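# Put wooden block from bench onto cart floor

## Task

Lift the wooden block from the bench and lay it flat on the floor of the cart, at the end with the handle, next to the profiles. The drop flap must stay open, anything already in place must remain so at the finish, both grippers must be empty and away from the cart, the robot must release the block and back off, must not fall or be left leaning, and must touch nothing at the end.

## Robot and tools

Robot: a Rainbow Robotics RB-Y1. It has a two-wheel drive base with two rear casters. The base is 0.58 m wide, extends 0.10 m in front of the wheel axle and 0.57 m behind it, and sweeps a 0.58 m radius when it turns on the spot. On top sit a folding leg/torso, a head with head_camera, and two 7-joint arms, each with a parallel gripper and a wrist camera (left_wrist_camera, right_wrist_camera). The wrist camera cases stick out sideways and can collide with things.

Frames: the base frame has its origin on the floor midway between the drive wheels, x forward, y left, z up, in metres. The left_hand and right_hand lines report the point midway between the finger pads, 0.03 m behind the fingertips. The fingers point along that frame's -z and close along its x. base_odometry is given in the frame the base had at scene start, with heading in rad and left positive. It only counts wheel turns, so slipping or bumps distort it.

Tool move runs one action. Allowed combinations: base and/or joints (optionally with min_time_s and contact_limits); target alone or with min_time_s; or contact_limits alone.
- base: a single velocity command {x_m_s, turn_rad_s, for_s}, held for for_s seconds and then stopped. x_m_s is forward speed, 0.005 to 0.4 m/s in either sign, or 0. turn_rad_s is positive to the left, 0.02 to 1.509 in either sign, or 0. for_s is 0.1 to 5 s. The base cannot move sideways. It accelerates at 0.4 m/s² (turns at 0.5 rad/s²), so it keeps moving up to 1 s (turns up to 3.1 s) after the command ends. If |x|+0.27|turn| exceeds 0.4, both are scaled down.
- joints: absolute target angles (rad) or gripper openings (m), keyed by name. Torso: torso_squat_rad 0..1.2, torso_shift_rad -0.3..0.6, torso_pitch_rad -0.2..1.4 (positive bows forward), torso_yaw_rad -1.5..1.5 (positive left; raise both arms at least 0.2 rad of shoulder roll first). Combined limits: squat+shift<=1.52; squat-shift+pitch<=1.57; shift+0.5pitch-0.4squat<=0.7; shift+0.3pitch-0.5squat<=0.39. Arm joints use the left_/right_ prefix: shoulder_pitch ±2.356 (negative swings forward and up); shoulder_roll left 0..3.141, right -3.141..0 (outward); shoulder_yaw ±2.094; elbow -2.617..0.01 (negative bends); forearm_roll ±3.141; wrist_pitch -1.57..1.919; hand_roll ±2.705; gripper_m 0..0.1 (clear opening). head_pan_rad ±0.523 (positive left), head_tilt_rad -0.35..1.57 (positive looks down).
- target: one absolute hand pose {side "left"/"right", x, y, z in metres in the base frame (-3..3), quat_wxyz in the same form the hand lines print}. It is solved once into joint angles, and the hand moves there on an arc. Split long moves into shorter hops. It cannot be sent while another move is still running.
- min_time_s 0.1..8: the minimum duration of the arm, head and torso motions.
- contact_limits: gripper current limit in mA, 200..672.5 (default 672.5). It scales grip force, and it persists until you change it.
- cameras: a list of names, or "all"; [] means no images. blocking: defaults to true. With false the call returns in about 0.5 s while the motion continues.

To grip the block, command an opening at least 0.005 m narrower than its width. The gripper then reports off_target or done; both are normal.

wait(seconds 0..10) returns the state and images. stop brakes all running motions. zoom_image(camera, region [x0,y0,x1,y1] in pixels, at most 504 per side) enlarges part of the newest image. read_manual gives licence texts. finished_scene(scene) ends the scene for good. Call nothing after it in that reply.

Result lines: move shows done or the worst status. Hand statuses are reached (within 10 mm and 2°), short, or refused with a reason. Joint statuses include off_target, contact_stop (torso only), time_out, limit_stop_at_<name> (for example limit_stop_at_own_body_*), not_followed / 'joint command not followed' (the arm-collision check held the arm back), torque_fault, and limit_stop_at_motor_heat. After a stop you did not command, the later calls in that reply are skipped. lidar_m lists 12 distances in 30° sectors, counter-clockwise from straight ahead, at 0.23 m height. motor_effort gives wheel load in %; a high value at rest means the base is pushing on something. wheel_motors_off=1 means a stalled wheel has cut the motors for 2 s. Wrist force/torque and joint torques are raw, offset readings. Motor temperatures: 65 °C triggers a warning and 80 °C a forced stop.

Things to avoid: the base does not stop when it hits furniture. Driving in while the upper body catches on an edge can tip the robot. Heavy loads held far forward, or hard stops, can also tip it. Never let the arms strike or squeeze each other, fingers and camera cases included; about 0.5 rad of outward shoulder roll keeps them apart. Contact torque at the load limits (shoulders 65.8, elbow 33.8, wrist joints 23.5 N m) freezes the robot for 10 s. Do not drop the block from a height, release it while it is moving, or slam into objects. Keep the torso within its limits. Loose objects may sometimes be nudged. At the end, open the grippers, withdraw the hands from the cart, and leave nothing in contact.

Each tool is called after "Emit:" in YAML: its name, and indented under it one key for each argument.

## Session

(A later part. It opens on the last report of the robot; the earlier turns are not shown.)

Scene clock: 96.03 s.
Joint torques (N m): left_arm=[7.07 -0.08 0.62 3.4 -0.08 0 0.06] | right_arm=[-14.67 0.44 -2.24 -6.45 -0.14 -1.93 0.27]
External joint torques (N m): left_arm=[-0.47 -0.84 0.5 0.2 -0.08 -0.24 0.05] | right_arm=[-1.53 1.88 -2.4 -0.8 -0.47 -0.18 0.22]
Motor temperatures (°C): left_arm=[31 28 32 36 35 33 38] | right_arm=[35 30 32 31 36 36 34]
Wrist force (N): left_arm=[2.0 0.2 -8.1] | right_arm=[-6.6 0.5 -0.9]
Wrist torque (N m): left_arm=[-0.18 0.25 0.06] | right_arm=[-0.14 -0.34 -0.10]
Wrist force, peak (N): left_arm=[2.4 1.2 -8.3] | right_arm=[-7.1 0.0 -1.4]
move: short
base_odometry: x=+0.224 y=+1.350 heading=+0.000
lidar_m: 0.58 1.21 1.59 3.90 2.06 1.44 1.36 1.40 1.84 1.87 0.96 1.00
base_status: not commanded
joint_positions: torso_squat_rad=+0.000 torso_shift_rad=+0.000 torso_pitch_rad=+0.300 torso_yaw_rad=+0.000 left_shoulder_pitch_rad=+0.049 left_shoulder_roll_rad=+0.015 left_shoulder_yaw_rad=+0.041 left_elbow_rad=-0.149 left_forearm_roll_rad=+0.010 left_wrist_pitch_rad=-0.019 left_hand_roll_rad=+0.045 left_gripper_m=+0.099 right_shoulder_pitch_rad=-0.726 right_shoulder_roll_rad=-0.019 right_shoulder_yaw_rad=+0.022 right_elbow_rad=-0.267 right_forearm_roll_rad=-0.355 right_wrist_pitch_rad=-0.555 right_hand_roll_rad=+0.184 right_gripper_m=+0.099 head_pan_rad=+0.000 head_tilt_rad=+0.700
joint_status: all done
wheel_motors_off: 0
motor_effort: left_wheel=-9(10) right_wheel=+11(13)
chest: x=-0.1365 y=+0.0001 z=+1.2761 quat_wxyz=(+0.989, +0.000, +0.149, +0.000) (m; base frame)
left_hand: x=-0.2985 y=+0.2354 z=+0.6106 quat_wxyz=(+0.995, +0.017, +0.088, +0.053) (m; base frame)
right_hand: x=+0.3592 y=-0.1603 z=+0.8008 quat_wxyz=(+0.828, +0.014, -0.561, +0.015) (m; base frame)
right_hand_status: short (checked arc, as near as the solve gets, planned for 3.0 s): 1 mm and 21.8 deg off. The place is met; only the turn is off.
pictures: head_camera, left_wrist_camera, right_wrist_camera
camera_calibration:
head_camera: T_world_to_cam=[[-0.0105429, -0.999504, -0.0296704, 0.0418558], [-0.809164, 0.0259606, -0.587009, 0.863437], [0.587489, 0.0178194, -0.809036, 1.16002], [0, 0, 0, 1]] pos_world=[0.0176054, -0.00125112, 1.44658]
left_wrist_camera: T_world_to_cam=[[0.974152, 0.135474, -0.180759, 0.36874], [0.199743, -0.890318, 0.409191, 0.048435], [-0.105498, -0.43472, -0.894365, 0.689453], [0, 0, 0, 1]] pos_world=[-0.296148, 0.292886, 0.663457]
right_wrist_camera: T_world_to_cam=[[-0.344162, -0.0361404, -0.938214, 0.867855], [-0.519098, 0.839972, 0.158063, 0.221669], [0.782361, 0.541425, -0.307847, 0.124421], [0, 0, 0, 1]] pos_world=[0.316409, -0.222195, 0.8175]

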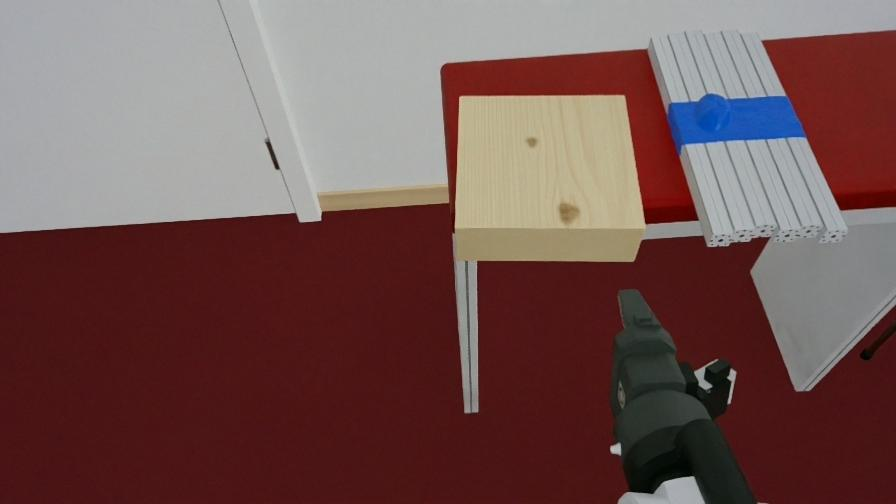

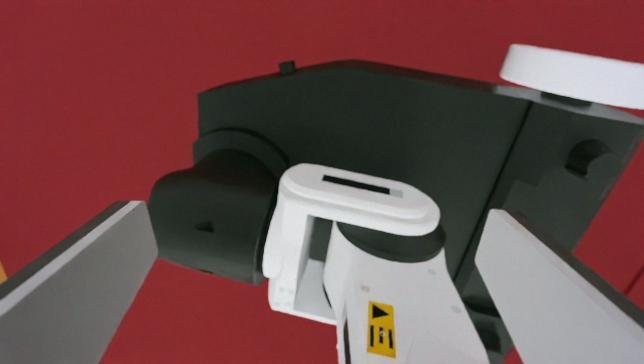

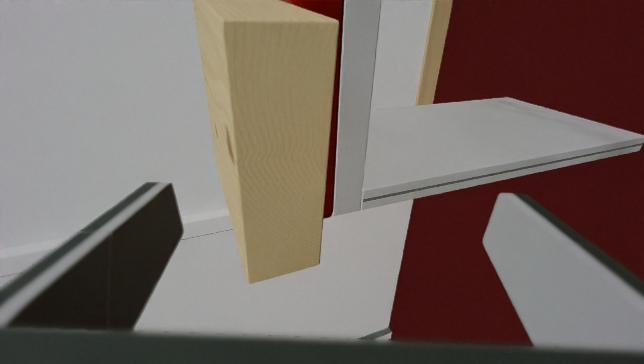

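Emit:
move:
  joints: {"torso_squat_rad":0.8,"head_tilt_rad":0.5}
  cameras: []

Emit:
move:
  target: {"side":"right","x":0.40,"y":-0.11,"z":0.79,"quat_wxyz":[0.7071,0,-0.7071,0]}
  min_time_s: 3

Scene clock: 101.17 s.
Joint torques (N m): left_arm=[6.98 0.09 0.8 3.46 -0.03 0.05 0.04] | right_arm=[-14.96 0 -2.19 -6.21 -0.07 -1.77 0.27]
External joint torques (N m): left_arm=[-0.56 -0.67 0.68 0.25 -0.04 -0.19 0.03] | right_arm=[-1.82 1.44 -2.35 -0.56 -0.4 -0.01 0.23]
Motor temperatures (°C): left_arm=[31 28 32 36 35 33 38] | right_arm=[35 30 32 31 36 36 34]
Wrist force (N): left_arm=[1.8 0.6 -7.2] | right_arm=[-6.8 0.1 -1.5]
Wrist torque (N m): left_arm=[-0.25 0.24 0.06] | right_arm=[-0.03 -0.36 -0.10]
Wrist force, peak (N): left_arm=[1.5 0.9 -8.9] | right_arm=[-7.1 0.8 -1.4]
move: done
base_odometry: x=+0.224 y=+1.350 heading=+0.000
lidar_m: 0.58 1.20 1.60 3.88 2.06 1.43 1.36 1.40 1.84 1.87 0.95 1.01
base_status: not commanded
joint_positions: torso_squat_rad=+0.800 torso_shift_rad=+0.000 torso_pitch_rad=+0.300 torso_yaw_rad=+0.000 left_shoulder_pitch_rad=+0.049 left_shoulder_roll_rad=+0.015 left_shoulder_yaw_rad=+0.041 left_elbow_rad=-0.149 left_forearm_roll_rad=+0.010 left_wrist_pitch_rad=-0.019 left_hand_roll_rad=+0.045 left_gripper_m=+0.099 right_shoulder_pitch_rad=-0.726 right_shoulder_roll_rad=-0.019 right_shoulder_yaw_rad=+0.022 right_elbow_rad=-0.267 right_forearm_roll_rad=-0.355 right_wrist_pitch_rad=-0.555 right_hand_roll_rad=+0.184 right_gripper_m=+0.099 head_pan_rad=+0.000 head_tilt_rad=+0.500
joint_status: all done
wheel_motors_off: 0
motor_effort: left_wheel=-10(10) right_wheel=+11(13)
chest: x=-0.1366 y=+0.0001 z=+1.0638 quat_wxyz=(+0.989, +0.000, +0.149, +0.000) (m; base frame)
left_hand: x=-0.2985 y=+0.2354 z=+0.3983 quat_wxyz=(+0.995, +0.017, +0.088, +0.053) (m; base frame)
right_hand: x=+0.3592 y=-0.1603 z=+0.5885 quat_wxyz=(+0.827, +0.014, -0.561, +0.015) (m; base frame)
pictures: none
No camera images: "cameras" was empty.

Scene clock: 104.50 s.
Joint torques (N m): left_arm=[6.76 -0.16 0.58 3.43 0.02 0.01 -0.01] | right_arm=[-10.85 3.61 0.92 -11.04 0.63 -0.83 0.09]
External joint torques (N m): left_arm=[-0.79 -0.93 0.46 0.23 0.02 -0.24 -0.02] | right_arm=[1.06 1.87 0.91 -1.55 -0.2 0.15 0.04]
Motor temperatures (°C): left_arm=[31 28 32 36 35 33 38] | right_arm=[35 30 32 31 36 36 34]
Wrist force (N): left_arm=[2.1 1.4 -6.9] | right_arm=[-7.3 0.9 1.3]
Wrist torque (N m): left_arm=[-0.31 0.29 0.08] | right_arm=[-0.17 -0.40 -0.10]
Wrist force, peak (N): left_arm=[1.2 1.3 -8.4] | right_arm=[-7.6 0.7 1.7]
move: done
base_odometry: x=+0.224 y=+1.350 heading=+0.000
lidar_m: 0.57 1.21 1.59 3.90 2.05 1.44 1.36 1.41 1.84 1.86 0.95 1.00
base_status: not commanded
joint_positions: torso_squat_rad=+0.800 torso_shift_rad=+0.000 torso_pitch_rad=+0.300 torso_yaw_rad=+0.000 left_shoulder_pitch_rad=+0.049 left_shoulder_roll_rad=+0.015 left_shoulder_yaw_rad=+0.041 left_elbow_rad=-0.149 left_forearm_roll_rad=+0.010 left_wrist_pitch_rad=-0.019 left_hand_roll_rad=+0.045 left_gripper_m=+0.099 right_shoulder_pitch_rad=-0.420 right_shoulder_roll_rad=+0.000 right_shoulder_yaw_rad=+0.233 right_elbow_rad=-1.272 right_forearm_roll_rad=-1.069 right_wrist_pitch_rad=-0.418 right_hand_roll_rad=+1.024 right_gripper_m=+0.099 head_pan_rad=+0.000 head_tilt_rad=+0.500
joint_status: all done
wheel_motors_off: 0
motor_effort: left_wheel=-10(10) right_wheel=+10(12)
chest: x=-0.1366 y=+0.0001 z=+1.0638 quat_wxyz=(+0.989, +0.000, +0.149, +0.000) (m; base frame)
left_hand: x=-0.2985 y=+0.2354 z=+0.3983 quat_wxyz=(+0.995, +0.017, +0.088, +0.053) (m; base frame)
right_hand: x=+0.4000 y=-0.1100 z=+0.7895 quat_wxyz=(+0.703, +0.004, -0.711, +0.003) (m; base frame)
right_hand_status: reached (checked arc, planned for 3.0 s): 0 mm and 0.9 deg off.
pictures: head_camera, left_wrist_camera, right_wrist_camera
camera_calibration:
head_camera: T_world_to_cam=[[-0.00443635, -0.999504, -0.0311766, 0.0377826], [-0.676342, 0.0259634, -0.73613, 0.932484], [0.736575, 0.0178203, -0.676122, 0.830764], [0, 0, 0, 1]] pos_world=[0.0189265, -0.00125112, 1.24931]
left_wrist_camera: T_world_to_cam=[[0.974162, 0.135517, -0.180673, 0.33033], [0.199746, -0.890309, 0.409209, 0.135207], [-0.1054, -0.434724, -0.894375, 0.499571], [0, 0, 0, 1]] pos_world=[-0.296148, 0.292786, 0.451157]
right_wrist_camera: T_world_to_cam=[[0.0375953, -0.0273611, -0.998918, 0.769345], [-0.514989, 0.856126, -0.042832, 0.361108], [0.856372, 0.516043, 0.0180956, -0.22791], [0, 0, 0, 1]] pos_world=[0.352219, -0.170493, 0.788104]

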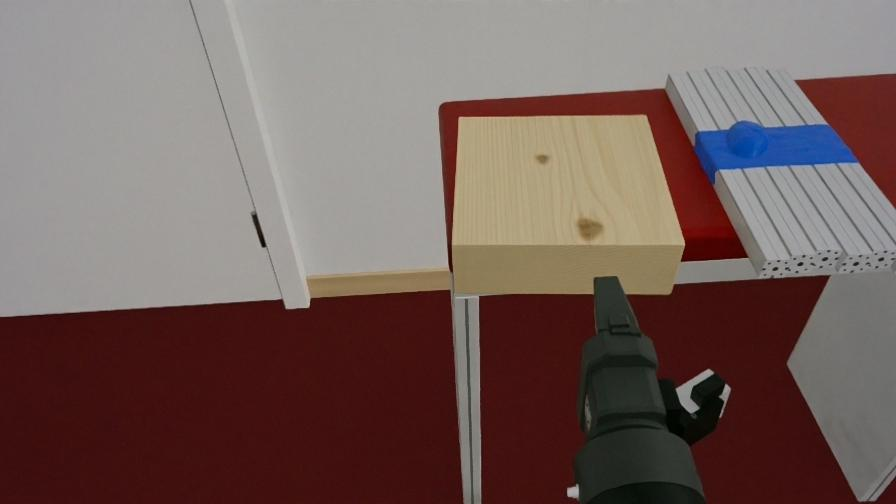

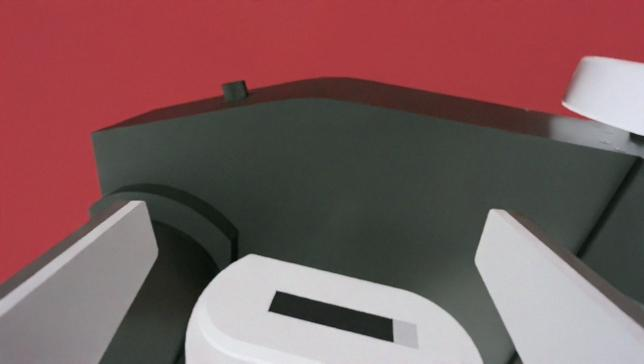

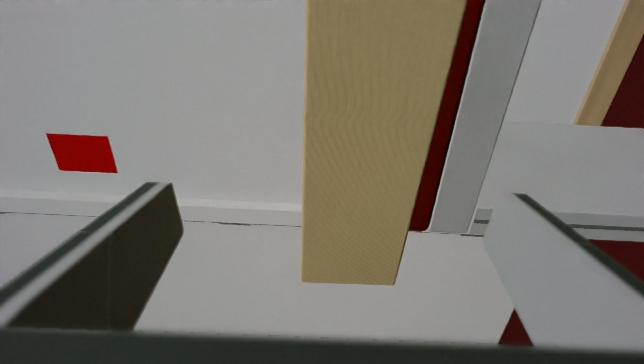

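Emit:
move:
  target: {"side":"right","x":0.44,"y":-0.11,"z":0.772,"quat_wxyz":[0.7071,0,-0.7071,0]}
  min_time_s: 1
  cameras: ["head_camera","right_wrist_camera"]

Emit:
zoom_image:
  camera: "head_camera"
  region: [400, 100, 700, 400]

Scene clock: 108.37 s.
Joint torques (N m): left_arm=[6.77 -0.39 0.62 3.34 -0.09 -0.06 0.04] | right_arm=[-16.64 0.16 0.27 -9.36 0.92 -1.45 -0.05]
External joint torques (N m): left_arm=[-0.77 -1.16 0.51 0.14 -0.09 -0.3 0.03] | right_arm=[-1.84 -0.06 0.86 -0.43 0.03 -0.2 -0.1]
Motor temperatures (°C): left_arm=[31 28 32 36 35 33 38] | right_arm=[35 30 32 31 36 36 34]
Wrist force (N): left_arm=[2.3 1.0 -7.1] | right_arm=[-7.4 1.2 1.1]
Wrist torque (N m): left_arm=[-0.23 0.30 0.05] | right_arm=[-0.19 -0.43 -0.11]
Wrist force, peak (N): left_arm=[2.2 1.9 -8.5] | right_arm=[-8.1 0.5 1.2]
move: done
base_odometry: x=+0.224 y=+1.350 heading=+0.000
lidar_m: 0.58 1.20 1.60 3.88 2.05 1.42 1.35 1.42 1.84 1.86 0.95 1.00
base_status: not commanded
joint_positions: torso_squat_rad=+0.800 torso_shift_rad=+0.000 torso_pitch_rad=+0.300 torso_yaw_rad=+0.000 left_shoulder_pitch_rad=+0.049 left_shoulder_roll_rad=+0.015 left_shoulder_yaw_rad=+0.041 left_elbow_rad=-0.149 left_forearm_roll_rad=+0.010 left_wrist_pitch_rad=-0.019 left_hand_roll_rad=+0.045 left_gripper_m=+0.099 right_shoulder_pitch_rad=-0.632 right_shoulder_roll_rad=-0.033 right_shoulder_yaw_rad=+0.244 right_elbow_rad=-0.957 right_forearm_roll_rad=-1.031 right_wrist_pitch_rad=-0.514 right_hand_roll_rad=+0.856 right_gripper_m=+0.099 head_pan_rad=+0.000 head_tilt_rad=+0.500
joint_status: all done
wheel_motors_off: 0
motor_effort: left_wheel=-10(11) right_wheel=+10(13)
chest: x=-0.1366 y=+0.0001 z=+1.0638 quat_wxyz=(+0.989, +0.000, +0.149, +0.000) (m; base frame)
left_hand: x=-0.2985 y=+0.2354 z=+0.3983 quat_wxyz=(+0.995, +0.017, +0.088, +0.053) (m; base frame)
right_hand: x=+0.4398 y=-0.1103 z=+0.7721 quat_wxyz=(+0.708, +0.000, -0.706, +0.000) (m; base frame)
right_hand_status: reached (checked arc, planned for 1.0 s): 0 mm and 0.2 deg off.
pictures: head_camera, right_wrist_camera
camera_calibration:
head_camera: T_world_to_cam=[[-0.00443635, -0.999504, -0.0311766, 0.0377826], [-0.676342, 0.0259634, -0.73613, 0.932484], [0.736575, 0.0178203, -0.676122, 0.830764], [0, 0, 0, 1]] pos_world=[0.0189265, -0.00125112, 1.24931]
right_wrist_camera: T_world_to_cam=[[0.0233053, -0.0294666, -0.999294, 0.756864], [-0.506654, 0.861346, -0.0372149, 0.373637], [0.861835, 0.507163, 0.00514457, -0.254919], [0, 0, 0, 1]] pos_world=[0.391364, -0.170243, 0.771546]

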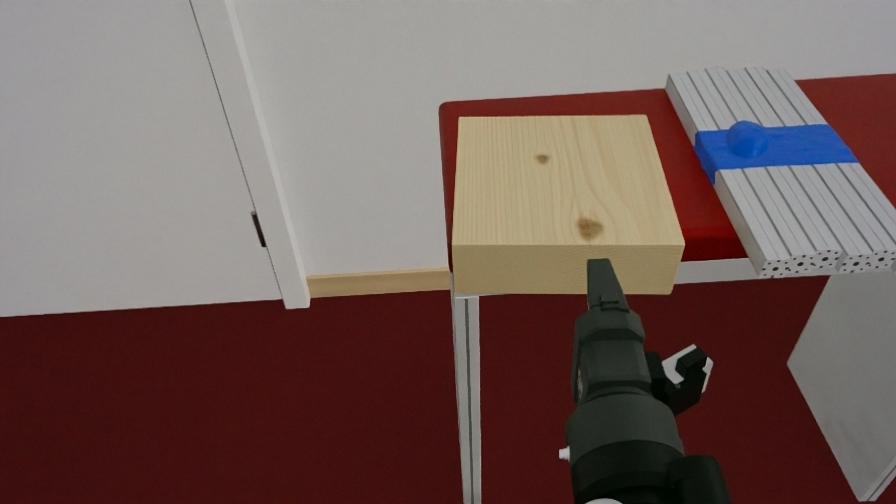

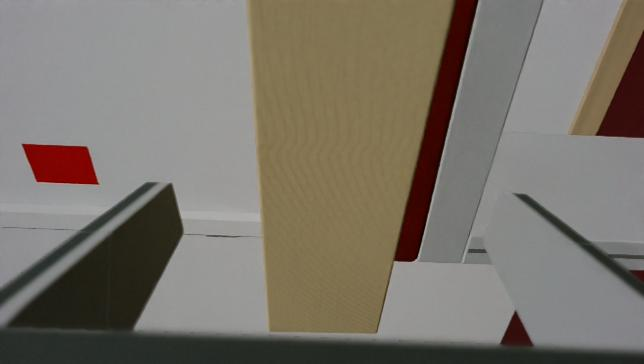

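Scaled by 1.680 from the camera's 896x504 image, which has a finer 1280x720 frame.

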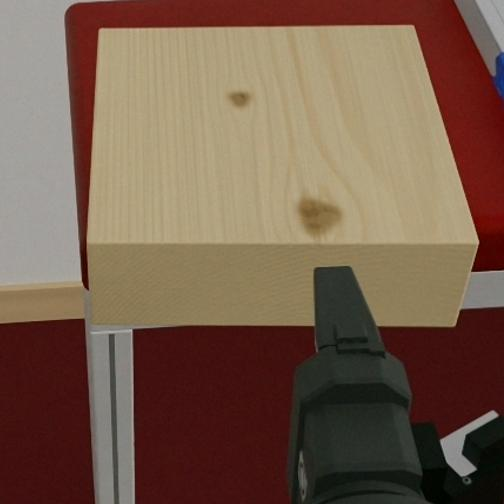

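Emit:
move:
  target: {"side":"right","x":0.485,"y":-0.11,"z":0.767,"quat_wxyz":[0.7071,0,-0.7071,0]}
  min_time_s: 1.5
  cameras: ["head_camera","right_wrist_camera"]

Emit:
zoom_image:
  camera: "head_camera"
  region: [400, 100, 700, 400]

Scene clock: 114.73 s.
Joint torques (N m): left_arm=[6.63 -0.11 1.02 3.42 -0.04 0.06 -0.06] | right_arm=[-20.27 -2.73 0.8 -7.22 0.82 -1.78 -0.05]
External joint torques (N m): left_arm=[-0.92 -0.88 0.91 0.21 -0.04 -0.19 -0.07] | right_arm=[-1.7 -0.45 1.32 0.03 0.05 -0.13 -0.1]
Motor temperatures (°C): left_arm=[31 28 32 36 35 33 38] | right_arm=[35 30 32 31 36 36 34]
Wrist force (N): left_arm=[2.2 1.3 -7.9] | right_arm=[-7.2 0.7 1.3]
Wrist torque (N m): left_arm=[-0.27 0.28 0.04] | right_arm=[-0.18 -0.39 -0.11]
Wrist force, peak (N): left_arm=[2.4 1.2 -8.3] | right_arm=[-7.8 0.9 1.7]
move: done
base_odometry: x=+0.224 y=+1.350 heading=+0.000
lidar_m: 0.58 1.21 1.60 3.90 2.06 1.44 1.35 1.40 1.85 1.84 0.94 1.00
base_status: not commanded
joint_positions: torso_squat_rad=+0.800 torso_shift_rad=+0.000 torso_pitch_rad=+0.300 torso_yaw_rad=+0.000 left_shoulder_pitch_rad=+0.049 left_shoulder_roll_rad=+0.015 left_shoulder_yaw_rad=+0.041 left_elbow_rad=-0.149 left_forearm_roll_rad=+0.010 left_wrist_pitch_rad=-0.019 left_hand_roll_rad=+0.045 left_gripper_m=+0.099 right_shoulder_pitch_rad=-0.979 right_shoulder_roll_rad=-0.044 right_shoulder_yaw_rad=+0.319 right_elbow_rad=-0.393 right_forearm_roll_rad=-0.956 right_wrist_pitch_rad=-0.676 right_hand_roll_rad=+0.518 right_gripper_m=+0.099 head_pan_rad=+0.000 head_tilt_rad=+0.500
joint_status: all done
wheel_motors_off: 0
motor_effort: left_wheel=-10(10) right_wheel=+10(12)
chest: x=-0.1366 y=+0.0001 z=+1.0638 quat_wxyz=(+0.989, +0.000, +0.149, +0.000) (m; base frame)
left_hand: x=-0.2985 y=+0.2354 z=+0.3983 quat_wxyz=(+0.995, +0.017, +0.088, +0.053) (m; base frame)
right_hand: x=+0.4847 y=-0.1102 z=+0.7672 quat_wxyz=(+0.709, +0.000, -0.705, +0.000) (m; base frame)
right_hand_status: reached (checked arc, planned for 1.5 s): 0 mm and 0.3 deg off.
pictures: head_camera, right_wrist_camera
camera_calibration:
head_camera: T_world_to_cam=[[-0.00443635, -0.999504, -0.0311766, 0.0377826], [-0.676342, 0.0259634, -0.73613, 0.932484], [0.736575, 0.0178203, -0.676122, 0.830764], [0, 0, 0, 1]] pos_world=[0.0189265, -0.00125112, 1.24931]
right_wrist_camera: T_world_to_cam=[[0.0214344, -0.0291523, -0.999345, 0.751922], [-0.507547, 0.860872, -0.0359989, 0.395576], [0.861358, 0.507986, 0.00365612, -0.292099], [0, 0, 0, 1]] pos_world=[0.436258, -0.170238, 0.766737]

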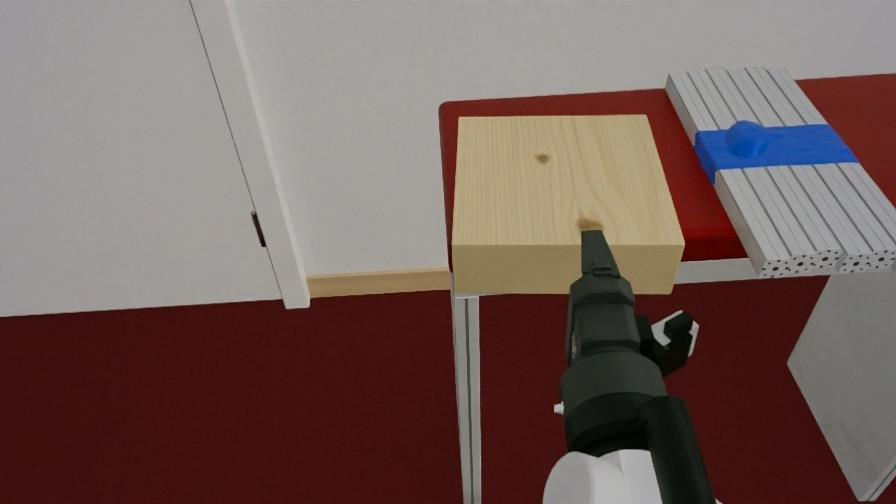

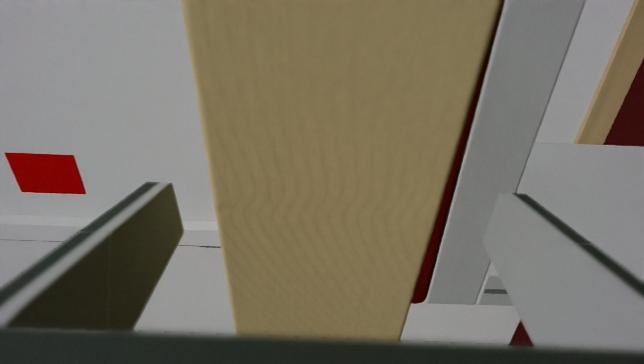

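Scaled by 1.680 from the camera's 896x504 image, which has a finer 1280x720 frame.

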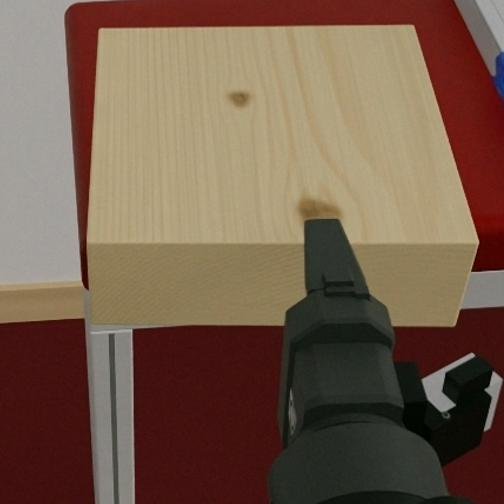

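Emit:
move:
  base: {"x_m_s":0.05,"for_s":0.9}
  cameras: ["head_camera","right_wrist_camera"]

Emit:
zoom_image:
  camera: "head_camera"
  region: [400, 150, 700, 450]

Scene clock: 117.57 s.
Joint torques (N m): left_arm=[6.96 0.21 0.81 3.3 -0.09 0.07 -0.08] | right_arm=[-20.01 -2.48 0.47 -7.71 0.86 -1.92 0.02]
External joint torques (N m): left_arm=[-0.59 -0.56 0.69 0.09 -0.09 -0.17 -0.09] | right_arm=[-1.44 -0.2 0.99 -0.46 0.09 -0.27 -0.03]
Motor temperatures (°C): left_arm=[31 28 32 36 35 33 38] | right_arm=[35 30 32 31 36 36 34]
Wrist force (N): left_arm=[2.3 1.1 -8.0] | right_arm=[-7.2 0.9 1.0]
Wrist torque (N m): left_arm=[-0.28 0.32 0.09] | right_arm=[-0.18 -0.36 -0.10]
Wrist force, peak (N): left_arm=[1.8 0.9 -8.7] | right_arm=[-7.8 1.2 1.7]
move: done
base_odometry: x=+0.269 y=+1.350 heading=+0.000
lidar_m: 0.52 1.17 1.54 3.74 2.12 1.47 1.39 1.46 1.91 1.69 0.91 0.98
base_status: done (sent for 0.9 of 0.9 s)
joint_positions: torso_squat_rad=+0.800 torso_shift_rad=+0.000 torso_pitch_rad=+0.300 torso_yaw_rad=+0.000 left_shoulder_pitch_rad=+0.049 left_shoulder_roll_rad=+0.015 left_shoulder_yaw_rad=+0.041 left_elbow_rad=-0.149 left_forearm_roll_rad=+0.010 left_wrist_pitch_rad=-0.019 left_hand_roll_rad=+0.045 left_gripper_m=+0.099 right_shoulder_pitch_rad=-0.979 right_shoulder_roll_rad=-0.044 right_shoulder_yaw_rad=+0.319 right_elbow_rad=-0.393 right_forearm_roll_rad=-0.956 right_wrist_pitch_rad=-0.676 right_hand_roll_rad=+0.518 right_gripper_m=+0.099 head_pan_rad=+0.000 head_tilt_rad=+0.500
joint_status: not commanded
wheel_motors_off: 0
motor_effort: left_wheel=-8(24) right_wheel=+9(32)
chest: x=-0.1365 y=+0.0001 z=+1.0638 quat_wxyz=(+0.989, +0.000, +0.149, +0.000) (m; base frame)
left_hand: x=-0.2986 y=+0.2354 z=+0.3983 quat_wxyz=(+0.995, +0.017, +0.088, +0.053) (m; base frame)
right_hand: x=+0.4847 y=-0.1102 z=+0.7672 quat_wxyz=(+0.709, +0.000, -0.705, +0.000) (m; base frame)
pictures: head_camera, right_wrist_camera
camera_calibration:
head_camera: T_world_to_cam=[[-0.00444072, -0.999504, -0.0311761, 0.0377821], [-0.676446, 0.0259635, -0.736035, 0.932367], [0.736479, 0.0178204, -0.676226, 0.830896], [0, 0, 0, 1]] pos_world=[0.0189264, -0.00125112, 1.24931]
right_wrist_camera: T_world_to_cam=[[0.0212613, -0.0292523, -0.999346, 0.751878], [-0.507553, 0.860868, -0.0359971, 0.395624], [0.861358, 0.507986, 0.00345613, -0.292031], [0, 0, 0, 1]] pos_world=[0.436358, -0.170238, 0.766637]

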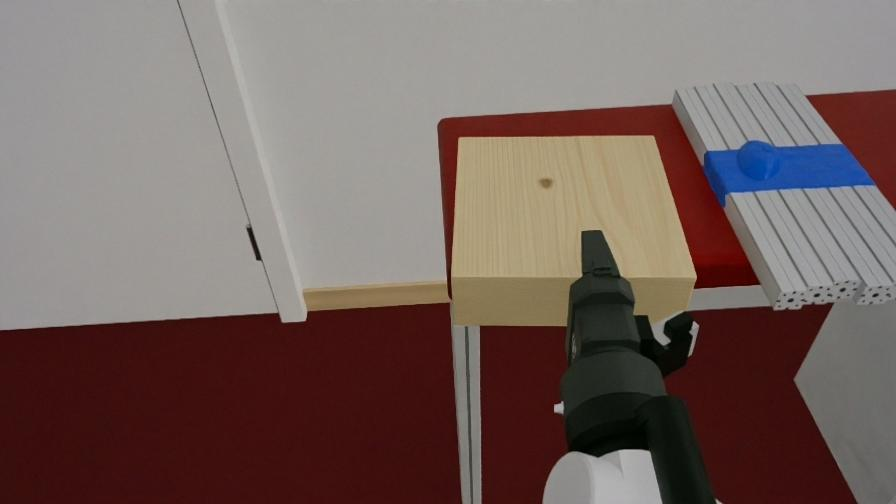

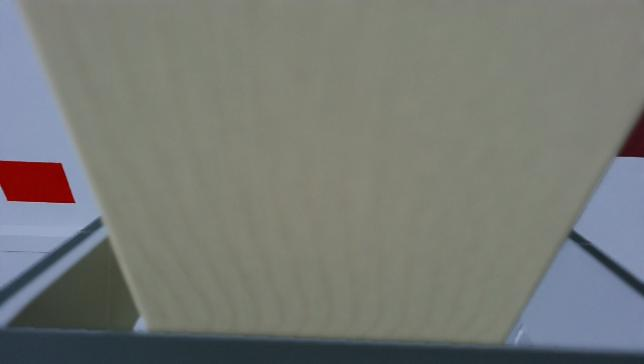

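Scaled by 1.680 from the camera's 896x504 image, which has a finer 1280x720 frame.

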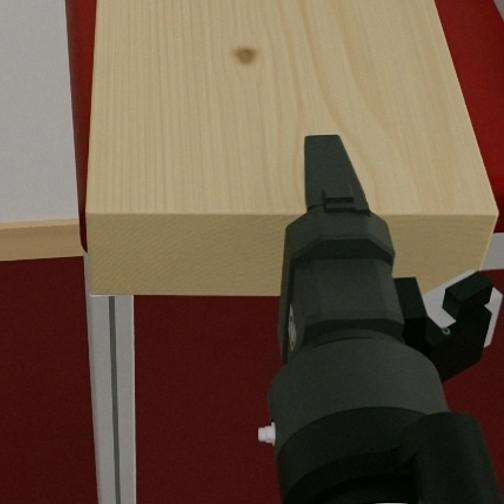

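Emit:
move:
  joints: {"right_gripper_m":0.05}
  cameras: ["right_wrist_camera"]

Scene clock: 120.53 s.
Joint torques (N m): left_arm=[6.59 -0.26 0.52 3.44 -0.15 -0.06 -0.07] | right_arm=[-18.93 -2.38 0.58 -6.56 0.72 -0.54 -0.06]
External joint torques (N m): left_arm=[-0.96 -1.03 0.4 0.23 -0.15 -0.3 -0.08] | right_arm=[-0.35 -0.1 1.11 0.7 -0.06 1.12 -0.11]
Motor temperatures (°C): left_arm=[31 28 32 36 35 33 38] | right_arm=[35 30 32 31 36 36 34]
Wrist force (N): left_arm=[1.6 0.3 -7.0] | right_arm=[-3.2 0.1 4.6]
Wrist torque (N m): left_arm=[-0.20 0.16 0.07] | right_arm=[-0.11 -0.78 -0.24]
Wrist force, peak (N): left_arm=[2.1 1.3 -8.2] | right_arm=[-7.8 0.6 1.2]
move: off_target
base_odometry: x=+0.269 y=+1.350 heading=+0.000
lidar_m: 0.53 1.18 1.54 3.74 2.11 1.49 1.41 1.46 1.91 1.69 0.92 1.00
base_status: not commanded
joint_positions: torso_squat_rad=+0.800 torso_shift_rad=+0.000 torso_pitch_rad=+0.300 torso_yaw_rad=+0.000 left_shoulder_pitch_rad=+0.049 left_shoulder_roll_rad=+0.015 left_shoulder_yaw_rad=+0.041 left_elbow_rad=-0.149 left_forearm_roll_rad=+0.010 left_wrist_pitch_rad=-0.019 left_hand_roll_rad=+0.045 left_gripper_m=+0.099 right_shoulder_pitch_rad=-0.980 right_shoulder_roll_rad=-0.044 right_shoulder_yaw_rad=+0.319 right_elbow_rad=-0.393 right_forearm_roll_rad=-0.956 right_wrist_pitch_rad=-0.676 right_hand_roll_rad=+0.518 right_gripper_m=+0.075 head_pan_rad=+0.000 head_tilt_rad=+0.500
joint_status: right_gripper_m off_target (ended at +0.075, target +0.050)
wheel_motors_off: 0
motor_effort: left_wheel=-8(10) right_wheel=+8(12)
chest: x=-0.1366 y=+0.0001 z=+1.0638 quat_wxyz=(+0.989, +0.000, +0.149, +0.000) (m; base frame)
left_hand: x=-0.2986 y=+0.2354 z=+0.3983 quat_wxyz=(+0.995, +0.017, +0.088, +0.053) (m; base frame)
right_hand: x=+0.4848 y=-0.1102 z=+0.7675 quat_wxyz=(+0.709, +0.000, -0.706, +0.000) (m; base frame)
pictures: right_wrist_camera
camera_calibration:
right_wrist_camera: T_world_to_cam=[[0.0220169, -0.029162, -0.999332, 0.751856], [-0.507523, 0.860873, -0.0363031, 0.395858], [0.861357, 0.507983, 0.00415334, -0.292569], [0, 0, 0, 1]] pos_world=[0.43636, -0.170238, 0.76694]

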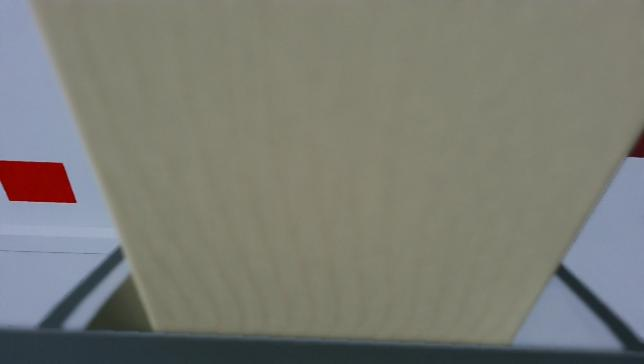

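Emit:
move:
  joints: {"torso_squat_rad":0.5}
  min_time_s: 2.5
  cameras: ["head_camera","right_wrist_camera"]

Scene clock: 124.37 s.
Joint torques (N m): left_arm=[7.14 0.08 0.6 3.38 -0.1 0.06 -0.02] | right_arm=[-29.13 -2.26 0.67 -16.09 1.88 -7.02 0.01]
External joint torques (N m): left_arm=[-0.44 -0.69 0.48 0.16 -0.1 -0.18 -0.03] | right_arm=[-10.63 0.01 1.18 -8.87 1.11 -5.37 -0.04]
Motor temperatures (°C): left_arm=[31 28 32 36 35 33 38] | right_arm=[35 30 32 31 36 37 34]
Wrist force (N): left_arm=[2.5 1.6 -7.4] | right_arm=[-25.0 1.0 0.3]
Wrist torque (N m): left_arm=[-0.34 0.33 0.05] | right_arm=[-0.07 1.40 0.25]
Wrist force, peak (N): left_arm=[2.3 0.9 -8.8] | right_arm=[-25.8 1.3 0.4]
move: done
base_odometry: x=+0.269 y=+1.350 heading=+0.000
lidar_m: 0.54 1.17 1.54 3.73 2.14 1.48 1.39 1.45 1.92 1.69 0.92 1.00
base_status: not commanded
joint_positions: torso_squat_rad=+0.500 torso_shift_rad=+0.000 torso_pitch_rad=+0.301 torso_yaw_rad=+0.000 left_shoulder_pitch_rad=+0.049 left_shoulder_roll_rad=+0.015 left_shoulder_yaw_rad=+0.041 left_elbow_rad=-0.149 left_forearm_roll_rad=+0.010 left_wrist_pitch_rad=-0.019 left_hand_roll_rad=+0.045 left_gripper_m=+0.099 right_shoulder_pitch_rad=-0.977 right_shoulder_roll_rad=-0.044 right_shoulder_yaw_rad=+0.319 right_elbow_rad=-0.390 right_forearm_roll_rad=-0.956 right_wrist_pitch_rad=-0.675 right_hand_roll_rad=+0.518 right_gripper_m=+0.074 head_pan_rad=+0.000 head_tilt_rad=+0.500
joint_status: all done
wheel_motors_off: 0
motor_effort: left_wheel=-7(9) right_wheel=+9(11)
chest: x=-0.1360 y=+0.0001 z=+1.1903 quat_wxyz=(+0.989, +0.000, +0.150, +0.000) (m; base frame)
left_hand: x=-0.2987 y=+0.2354 z=+0.5250 quat_wxyz=(+0.995, +0.017, +0.089, +0.053) (m; base frame)
right_hand: x=+0.4839 y=-0.1111 z=+0.8906 quat_wxyz=(+0.711, +0.000, -0.703, +0.000) (m; base frame)
pictures: head_camera, right_wrist_camera
camera_calibration:
head_camera: T_world_to_cam=[[-0.00447425, -0.999504, -0.0311697, 0.0417182], [-0.677228, 0.0259625, -0.735315, 1.02497], [0.73576, 0.017819, -0.677008, 0.916875], [0, 0, 0, 1]] pos_world=[0.0197259, -0.00125112, 1.37571]
right_wrist_camera: T_world_to_cam=[[0.0150787, -0.030395, -0.999424, 0.878234], [-0.507044, 0.861255, -0.0338429, 0.398237], [0.861788, 0.507262, -0.00242496, -0.28633], [0, 0, 0, 1]] pos_world=[0.435437, -0.171045, 0.890512]

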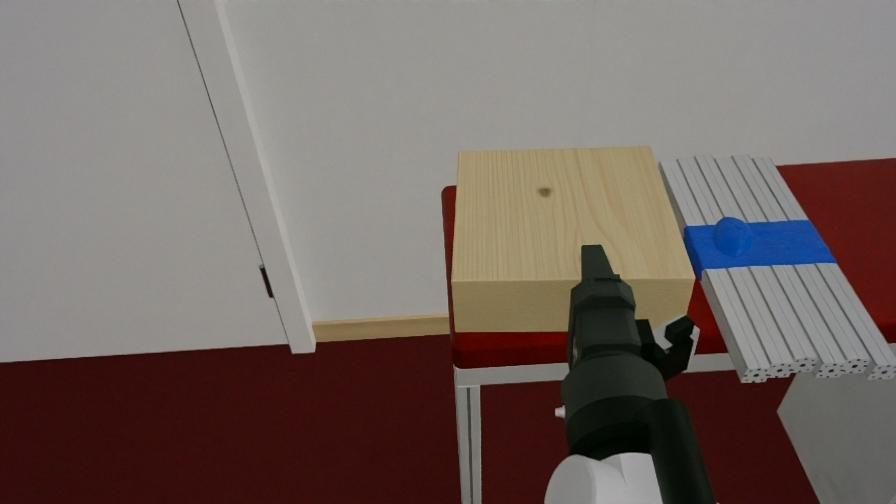

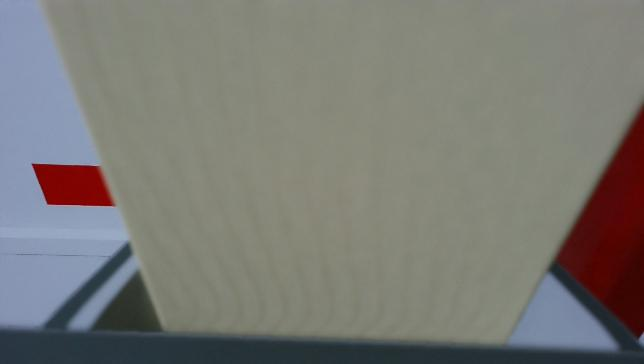

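Emit:
move:
  base: {"x_m_s":-0.2,"for_s":2.05}
  cameras: []

Emit:
move:
  base: {"turn_rad_s":-0.5,"for_s":3.14}
  cameras: ["head_camera"]

Scene clock: 148.17 s.
Joint torques (N m): left_arm=[6.13 -0.13 0.96 3.45 0 0.01 0] | right_arm=[-30.88 -2.75 0.31 -16.84 2.08 -7.09 -0.18]
External joint torques (N m): left_arm=[-1.45 -0.9 0.84 0.23 -0.01 -0.24 -0.01] | right_arm=[-12.37 -0.48 0.83 -9.62 1.31 -5.43 -0.23]
Motor temperatures (°C): left_arm=[31 28 32 36 35 33 38] | right_arm=[36 30 32 32 36 38 34]
Wrist force (N): left_arm=[2.1 1.5 -8.0] | right_arm=[-24.7 1.6 0.9]
Wrist torque (N m): left_arm=[-0.36 0.26 0.05] | right_arm=[-0.11 1.50 0.26]
Wrist force, peak (N): left_arm=[2.2 1.2 -8.4] | right_arm=[-26.3 0.6 -0.7]
move: done
base_odometry: x=-0.144 y=+1.350 heading=-0.001
lidar_m: 0.95 1.57 2.09 4.27 1.50 1.04 0.99 1.03 1.35 3.22 1.42 1.24
base_status: done (sent for 2.07 of 2.07 s)
joint_positions: torso_squat_rad=+0.500 torso_shift_rad=+0.000 torso_pitch_rad=+0.301 torso_yaw_rad=+0.000 left_shoulder_pitch_rad=+0.049 left_shoulder_roll_rad=+0.015 left_shoulder_yaw_rad=+0.041 left_elbow_rad=-0.149 left_forearm_roll_rad=+0.010 left_wrist_pitch_rad=-0.019 left_hand_roll_rad=+0.045 left_gripper_m=+0.099 right_shoulder_pitch_rad=-0.977 right_shoulder_roll_rad=-0.044 right_shoulder_yaw_rad=+0.320 right_elbow_rad=-0.390 right_forearm_roll_rad=-0.956 right_wrist_pitch_rad=-0.675 right_hand_roll_rad=+0.518 right_gripper_m=+0.074 head_pan_rad=+0.000 head_tilt_rad=+0.500
joint_status: not commanded
wheel_motors_off: 0
motor_effort: left_wheel=-13(28) right_wheel=+12(39)
chest: x=-0.1361 y=+0.0001 z=+1.1904 quat_wxyz=(+0.989, +0.000, +0.150, +0.000) (m; base frame)
left_hand: x=-0.2988 y=+0.2354 z=+0.5251 quat_wxyz=(+0.995, +0.017, +0.089, +0.053) (m; base frame)
right_hand: x=+0.4837 y=-0.1112 z=+0.8904 quat_wxyz=(+0.711, -0.001, -0.703, +0.000) (m; base frame)
pictures: none
No camera images: "cameras" was empty.

Scene clock: 152.63 s.
Joint torques (N m): left_arm=[6.04 -0.06 1 3.39 -0.03 0.09 -0.08] | right_arm=[-31.06 -3.19 0.1 -16.74 2.13 -7.14 -0.07]
External joint torques (N m): left_arm=[-1.53 -0.82 0.89 0.17 -0.03 -0.16 -0.09] | right_arm=[-12.56 -0.93 0.62 -9.52 1.36 -5.49 -0.12]
Motor temperatures (°C): left_arm=[31 28 32 36 35 33 38] | right_arm=[36 30 32 32 36 38 34]
Wrist force (N): left_arm=[2.2 1.1 -7.9] | right_arm=[-24.4 1.9 0.4]
Wrist torque (N m): left_arm=[-0.27 0.31 0.08] | right_arm=[-0.10 1.38 0.25]
Wrist force, peak (N): left_arm=[2.1 1.7 -8.3] | right_arm=[-25.4 1.2 -0.5]
move: done
base_odometry: x=-0.144 y=+1.350 heading=-1.568
lidar_m: 3.13 1.42 1.23 0.96 1.56 2.07 4.27 1.53 1.07 1.00 1.01 1.34
base_status: done (sent for 3.13 of 3.13 s)
joint_positions: torso_squat_rad=+0.500 torso_shift_rad=+0.000 torso_pitch_rad=+0.301 torso_yaw_rad=+0.000 left_shoulder_pitch_rad=+0.049 left_shoulder_roll_rad=+0.015 left_shoulder_yaw_rad=+0.041 left_elbow_rad=-0.149 left_forearm_roll_rad=+0.010 left_wrist_pitch_rad=-0.019 left_hand_roll_rad=+0.045 left_gripper_m=+0.099 right_shoulder_pitch_rad=-0.977 right_shoulder_roll_rad=-0.044 right_shoulder_yaw_rad=+0.320 right_elbow_rad=-0.390 right_forearm_roll_rad=-0.956 right_wrist_pitch_rad=-0.675 right_hand_roll_rad=+0.518 right_gripper_m=+0.074 head_pan_rad=+0.000 head_tilt_rad=+0.500
joint_status: not commanded
wheel_motors_off: 0
motor_effort: left_wheel=+15(48) right_wheel=+3(47)
chest: x=-0.1361 y=+0.0000 z=+1.1904 quat_wxyz=(+0.989, +0.000, +0.150, +0.000) (m; base frame)
left_hand: x=-0.2988 y=+0.2354 z=+0.5251 quat_wxyz=(+0.995, +0.017, +0.089, +0.053) (m; base frame)
right_hand: x=+0.4837 y=-0.1111 z=+0.8904 quat_wxyz=(+0.711, +0.000, -0.703, +0.000) (m; base frame)
pictures: head_camera
camera_calibration:
head_camera: T_world_to_cam=[[-0.00446619, -0.9995, -0.0313113, 0.0419125], [-0.677126, 0.0260637, -0.735405, 1.02503], [0.735853, 0.0179173, -0.676904, 0.916804], [0, 0, 0, 1]] pos_world=[0.0196259, -0.00125106, 1.37571]

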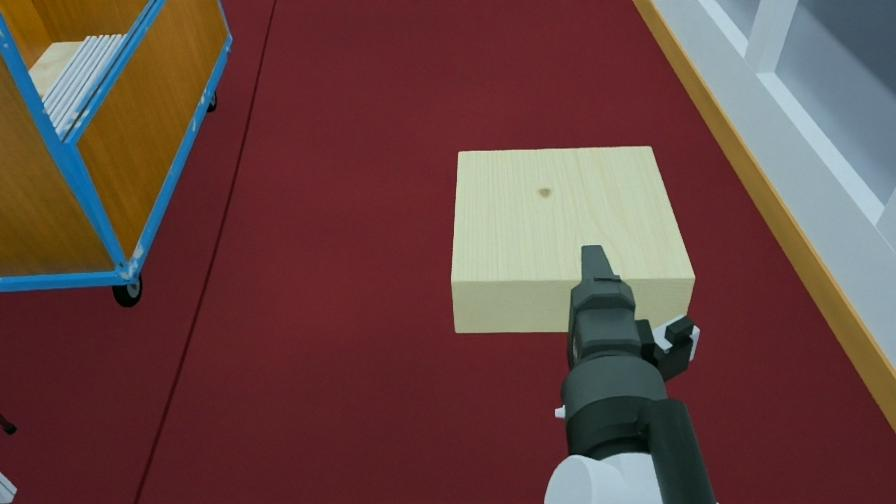

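Emit:
move:
  base: {"x_m_s":0.3,"for_s":4.85}
  cameras: ["head_camera"]

Emit:
move:
  base: {"turn_rad_s":0.5,"for_s":3.14}
  cameras: ["head_camera"]

Scene clock: 159.67 s.
Joint torques (N m): left_arm=[6.72 -0.13 0.74 3.42 -0.06 -0.03 0.01] | right_arm=[-30.9 -2.98 0.1 -16.74 2.19 -7.02 -0.12]
External joint torques (N m): left_arm=[-0.85 -0.9 0.63 0.2 -0.06 -0.27 0] | right_arm=[-12.41 -0.73 0.62 -9.52 1.41 -5.37 -0.17]
Motor temperatures (°C): left_arm=[31 28 32 36 35 33 38] | right_arm=[36 30 32 33 36 38 34]
Wrist force (N): left_arm=[1.6 1.5 -7.7] | right_arm=[-25.3 1.1 0.2]
Wrist torque (N m): left_arm=[-0.34 0.22 0.07] | right_arm=[-0.10 1.42 0.27]
Wrist force, peak (N): left_arm=[1.8 1.2 -8.7] | right_arm=[-25.9 0.6 1.7]
move: done
base_odometry: x=-0.140 y=-0.110 heading=-1.567
lidar_m: 2.85 1.26 0.88 0.83 0.85 1.75 4.74 1.37 0.97 0.90 0.92 1.20
base_status: done (sent for 4.87 of 4.87 s)
joint_positions: torso_squat_rad=+0.500 torso_shift_rad=+0.000 torso_pitch_rad=+0.301 torso_yaw_rad=+0.000 left_shoulder_pitch_rad=+0.049 left_shoulder_roll_rad=+0.015 left_shoulder_yaw_rad=+0.041 left_elbow_rad=-0.149 left_forearm_roll_rad=+0.010 left_wrist_pitch_rad=-0.019 left_hand_roll_rad=+0.045 left_gripper_m=+0.099 right_shoulder_pitch_rad=-0.977 right_shoulder_roll_rad=-0.044 right_shoulder_yaw_rad=+0.320 right_elbow_rad=-0.390 right_forearm_roll_rad=-0.956 right_wrist_pitch_rad=-0.675 right_hand_roll_rad=+0.518 right_gripper_m=+0.074 head_pan_rad=+0.000 head_tilt_rad=+0.500
joint_status: not commanded
wheel_motors_off: 0
motor_effort: left_wheel=+1(48) right_wheel=-2(39)
chest: x=-0.1360 y=+0.0000 z=+1.1904 quat_wxyz=(+0.989, +0.000, +0.150, +0.000) (m; base frame)
left_hand: x=-0.2987 y=+0.2354 z=+0.5251 quat_wxyz=(+0.995, +0.017, +0.089, +0.053) (m; base frame)
right_hand: x=+0.4837 y=-0.1111 z=+0.8903 quat_wxyz=(+0.711, +0.000, -0.703, +0.000) (m; base frame)
pictures: head_camera
camera_calibration:
head_camera: T_world_to_cam=[[-0.00446487, -0.9995, -0.031311, 0.041912], [-0.677177, 0.0260614, -0.735358, 1.02496], [0.735807, 0.0179198, -0.676955, 0.916874], [0, 0, 0, 1]] pos_world=[0.0196259, -0.00125108, 1.37571]

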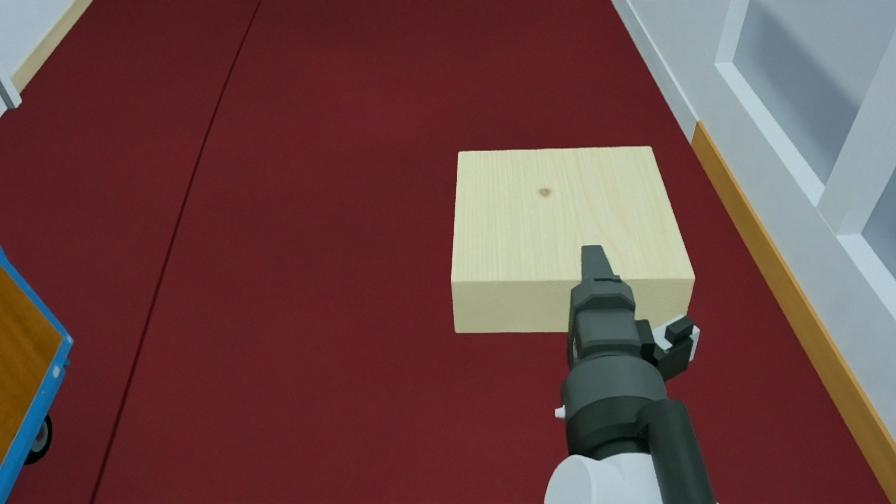

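Scene clock: 164.13 s.
Joint torques (N m): left_arm=[6.74 0 0.87 3.38 -0.09 0.11 0.03] | right_arm=[-31.03 -3.31 0.33 -16.72 2.18 -7 -0.02]
External joint torques (N m): left_arm=[-0.84 -0.78 0.75 0.16 -0.1 -0.14 0.02] | right_arm=[-12.53 -1.06 0.84 -9.5 1.41 -5.35 -0.07]
Motor temperatures (°C): left_arm=[31 28 32 36 35 33 38] | right_arm=[37 30 32 33 36 38 34]
Wrist force (N): left_arm=[2.7 1.2 -7.6] | right_arm=[-24.5 0.6 0.4]
Wrist torque (N m): left_arm=[-0.24 0.37 0.05] | right_arm=[-0.10 1.41 0.25]
Wrist force, peak (N): left_arm=[1.3 1.3 -8.6] | right_arm=[-25.3 0.9 0.2]
move: done
base_odometry: x=-0.140 y=-0.110 heading=-0.001
lidar_m: 0.84 0.86 1.75 4.49 1.36 0.92 0.89 0.93 1.22 2.92 1.25 0.88
base_status: done (sent for 3.13 of 3.13 s)
joint_positions: torso_squat_rad=+0.500 torso_shift_rad=+0.000 torso_pitch_rad=+0.301 torso_yaw_rad=+0.000 left_shoulder_pitch_rad=+0.049 left_shoulder_roll_rad=+0.015 left_shoulder_yaw_rad=+0.041 left_elbow_rad=-0.149 left_forearm_roll_rad=+0.010 left_wrist_pitch_rad=-0.019 left_hand_roll_rad=+0.045 left_gripper_m=+0.099 right_shoulder_pitch_rad=-0.977 right_shoulder_roll_rad=-0.044 right_shoulder_yaw_rad=+0.320 right_elbow_rad=-0.390 right_forearm_roll_rad=-0.956 right_wrist_pitch_rad=-0.675 right_hand_roll_rad=+0.518 right_gripper_m=+0.074 head_pan_rad=+0.000 head_tilt_rad=+0.500
joint_status: not commanded
wheel_motors_off: 0
motor_effort: left_wheel=+1(44) right_wheel=+18(41)
chest: x=-0.1360 y=+0.0000 z=+1.1904 quat_wxyz=(+0.989, +0.000, +0.150, +0.000) (m; base frame)
left_hand: x=-0.2987 y=+0.2354 z=+0.5251 quat_wxyz=(+0.995, +0.017, +0.089, +0.053) (m; base frame)
right_hand: x=+0.4837 y=-0.1111 z=+0.8903 quat_wxyz=(+0.711, +0.000, -0.703, +0.000) (m; base frame)
pictures: head_camera
camera_calibration:
head_camera: T_world_to_cam=[[-0.00446487, -0.9995, -0.031311, 0.041912], [-0.677177, 0.0260614, -0.735358, 1.02496], [0.735807, 0.0179198, -0.676955, 0.916874], [0, 0, 0, 1]] pos_world=[0.0196259, -0.00125108, 1.37571]

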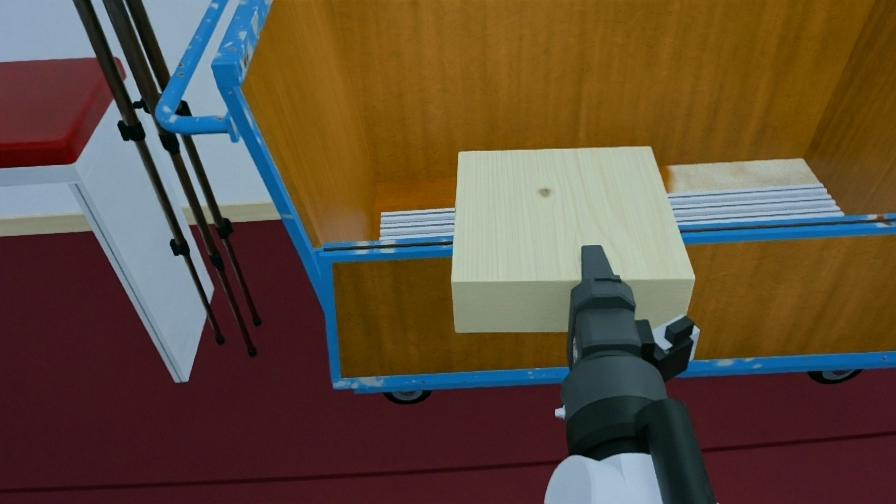

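Emit:
move:
  joints: {"torso_squat_rad":0.2,"torso_shift_rad":0.2,"torso_pitch_rad":0.95,"head_tilt_rad":0.2}
  min_time_s: 5
  cameras: ["head_camera"]

Scene clock: 176.60 s.
Joint torques (N m): left_arm=[19.45 0.01 1.14 9.35 -0.12 1.24 0.1] | right_arm=[-12.52 2.65 0.62 -9.64 1.85 -5.61 -0.23]
External joint torques (N m): left_arm=[-2.61 -0.75 0.91 0.56 -0.11 -0.15 0.06] | right_arm=[-7.99 -0.35 0.12 -6.37 1.32 -4.26 -0.27]
Motor temperatures (°C): left_arm=[31 28 32 36 35 33 38] | right_arm=[37 30 32 33 36 39 34]
Wrist force (N): left_arm=[5.7 0.1 -5.8] | right_arm=[-19.2 1.3 -13.6]
Wrist torque (N m): left_arm=[-0.18 0.39 0.07] | right_arm=[-0.31 1.11 0.17]
Wrist force, peak (N): left_arm=[5.1 1.4 -7.2] | right_arm=[-25.2 1.2 0.3]
move: done
base_odometry: x=-0.140 y=-0.110 heading=-0.002
lidar_m: 0.84 0.86 1.75 4.50 1.36 0.94 0.89 0.93 1.23 2.93 1.27 0.89
base_status: not commanded
joint_positions: torso_squat_rad=+0.200 torso_shift_rad=+0.200 torso_pitch_rad=+0.951 torso_yaw_rad=+0.000 left_shoulder_pitch_rad=+0.049 left_shoulder_roll_rad=+0.015 left_shoulder_yaw_rad=+0.041 left_elbow_rad=-0.149 left_forearm_roll_rad=+0.010 left_wrist_pitch_rad=-0.019 left_hand_roll_rad=+0.045 left_gripper_m=+0.099 right_shoulder_pitch_rad=-0.978 right_shoulder_roll_rad=-0.044 right_shoulder_yaw_rad=+0.320 right_elbow_rad=-0.391 right_forearm_roll_rad=-0.956 right_wrist_pitch_rad=-0.675 right_hand_roll_rad=+0.518 right_gripper_m=+0.074 head_pan_rad=+0.000 head_tilt_rad=+0.200
joint_status: all done
wheel_motors_off: 0
motor_effort: left_wheel=+0(2) right_wheel=+18(22)
chest: x=+0.1604 y=+0.0000 z=+1.1326 quat_wxyz=(+0.889, +0.000, +0.458, +0.000) (m; base frame)
left_hand: x=-0.3717 y=+0.2354 z=+0.7014 quat_wxyz=(+0.914, +0.033, +0.401, +0.045) (m; base frame)
right_hand: x=+0.4733 y=-0.1108 z=+0.5193 quat_wxyz=(+0.898, +0.000, -0.440, +0.001) (m; base frame)
pictures: head_camera
camera_calibration:
head_camera: T_world_to_cam=[[-0.0149729, -0.999501, -0.0277955, 0.0383628], [-0.888153, 0.026064, -0.458808, 0.914854], [0.459304, 0.0178169, -0.888101, 0.883974], [0, 0, 0, 1]] pos_world=[0.407092, -0.00125081, 1.20587]

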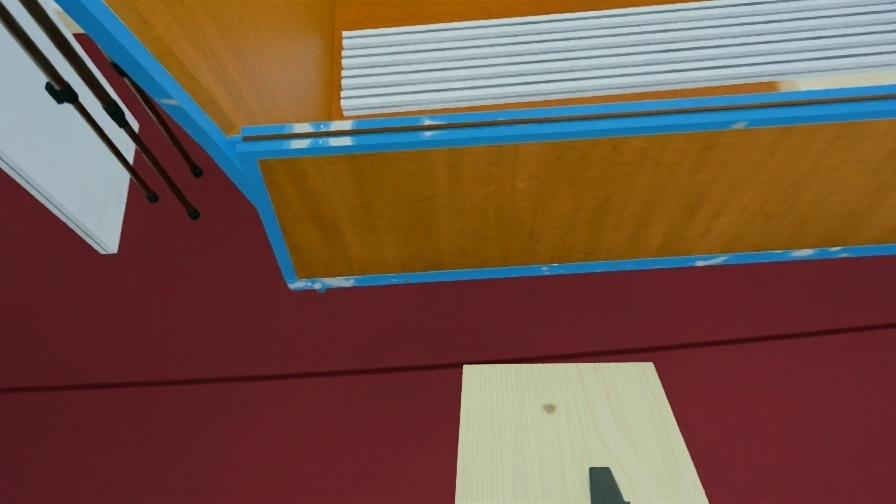

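Emit:
move:
  target: {"side":"right","x":0.42,"y":-0.04,"z":0.76,"quat_wxyz":[0.542,0.455,-0.455,0.542]}
  min_time_s: 5
  cameras: ["head_camera"]

Scene clock: 186.57 s.
Joint torques (N m): left_arm=[19.62 -0.19 0.85 9.29 -0.08 1.28 0.05] | right_arm=[-14.26 -6.76 -7.36 -13.86 -2.41 -7.32 -0.54]
External joint torques (N m): left_arm=[-2.45 -0.95 0.62 0.49 -0.08 -0.12 0.01] | right_arm=[-6.53 2.29 -2.09 -8.77 -1.99 -5.63 -0.59]
Motor temperatures (°C): left_arm=[31 28 32 36 35 33 38] | right_arm=[36 30 32 33 36 39 34]
Wrist force (N): left_arm=[5.3 0.3 -5.4] | right_arm=[-24.0 0.7 -3.6]
Wrist torque (N m): left_arm=[-0.20 0.40 0.01] | right_arm=[-0.22 1.43 0.27]
Wrist force, peak (N): left_arm=[6.8 0.2 -6.2] | right_arm=[-24.8 3.2 -1.0]
move: done
base_odometry: x=-0.140 y=-0.110 heading=-0.002
lidar_m: 0.83 0.86 1.75 4.49 1.37 0.94 0.90 0.93 1.22 2.92 1.26 0.87
base_status: not commanded
joint_positions: torso_squat_rad=+0.200 torso_shift_rad=+0.200 torso_pitch_rad=+0.951 torso_yaw_rad=+0.000 left_shoulder_pitch_rad=+0.049 left_shoulder_roll_rad=+0.015 left_shoulder_yaw_rad=+0.041 left_elbow_rad=-0.149 left_forearm_roll_rad=+0.010 left_wrist_pitch_rad=-0.019 left_hand_roll_rad=+0.045 left_gripper_m=+0.099 right_shoulder_pitch_rad=-1.170 right_shoulder_roll_rad=-1.103 right_shoulder_yaw_rad=+1.230 right_elbow_rad=-1.517 right_forearm_roll_rad=-0.029 right_wrist_pitch_rad=-0.732 right_hand_roll_rad=-0.450 right_gripper_m=+0.074 head_pan_rad=+0.000 head_tilt_rad=+0.200
joint_status: all done
wheel_motors_off: 0
motor_effort: left_wheel=-1(2) right_wheel=+17(20)
chest: x=+0.1604 y=+0.0001 z=+1.1326 quat_wxyz=(+0.889, +0.000, +0.458, +0.000) (m; base frame)
left_hand: x=-0.3718 y=+0.2354 z=+0.7014 quat_wxyz=(+0.914, +0.033, +0.401, +0.045) (m; base frame)
right_hand: x=+0.4197 y=-0.0411 z=+0.7585 quat_wxyz=(+0.543, +0.453, -0.453, +0.542) (m; base frame)
right_hand_status: reached (checked arc, planned for 5.0 s): 2 mm and 0.3 deg off.
pictures: head_camera
camera_calibration:
head_camera: T_world_to_cam=[[-0.0149729, -0.999501, -0.0277955, 0.0383613], [-0.888153, 0.026064, -0.458808, 0.914765], [0.459304, 0.0178169, -0.888101, 0.88402], [0, 0, 0, 1]] pos_world=[0.406992, -0.00125081, 1.20587]

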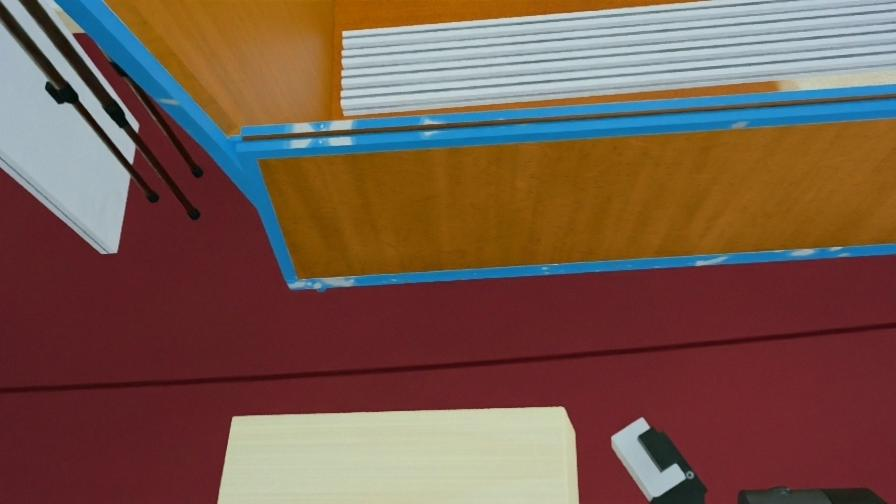

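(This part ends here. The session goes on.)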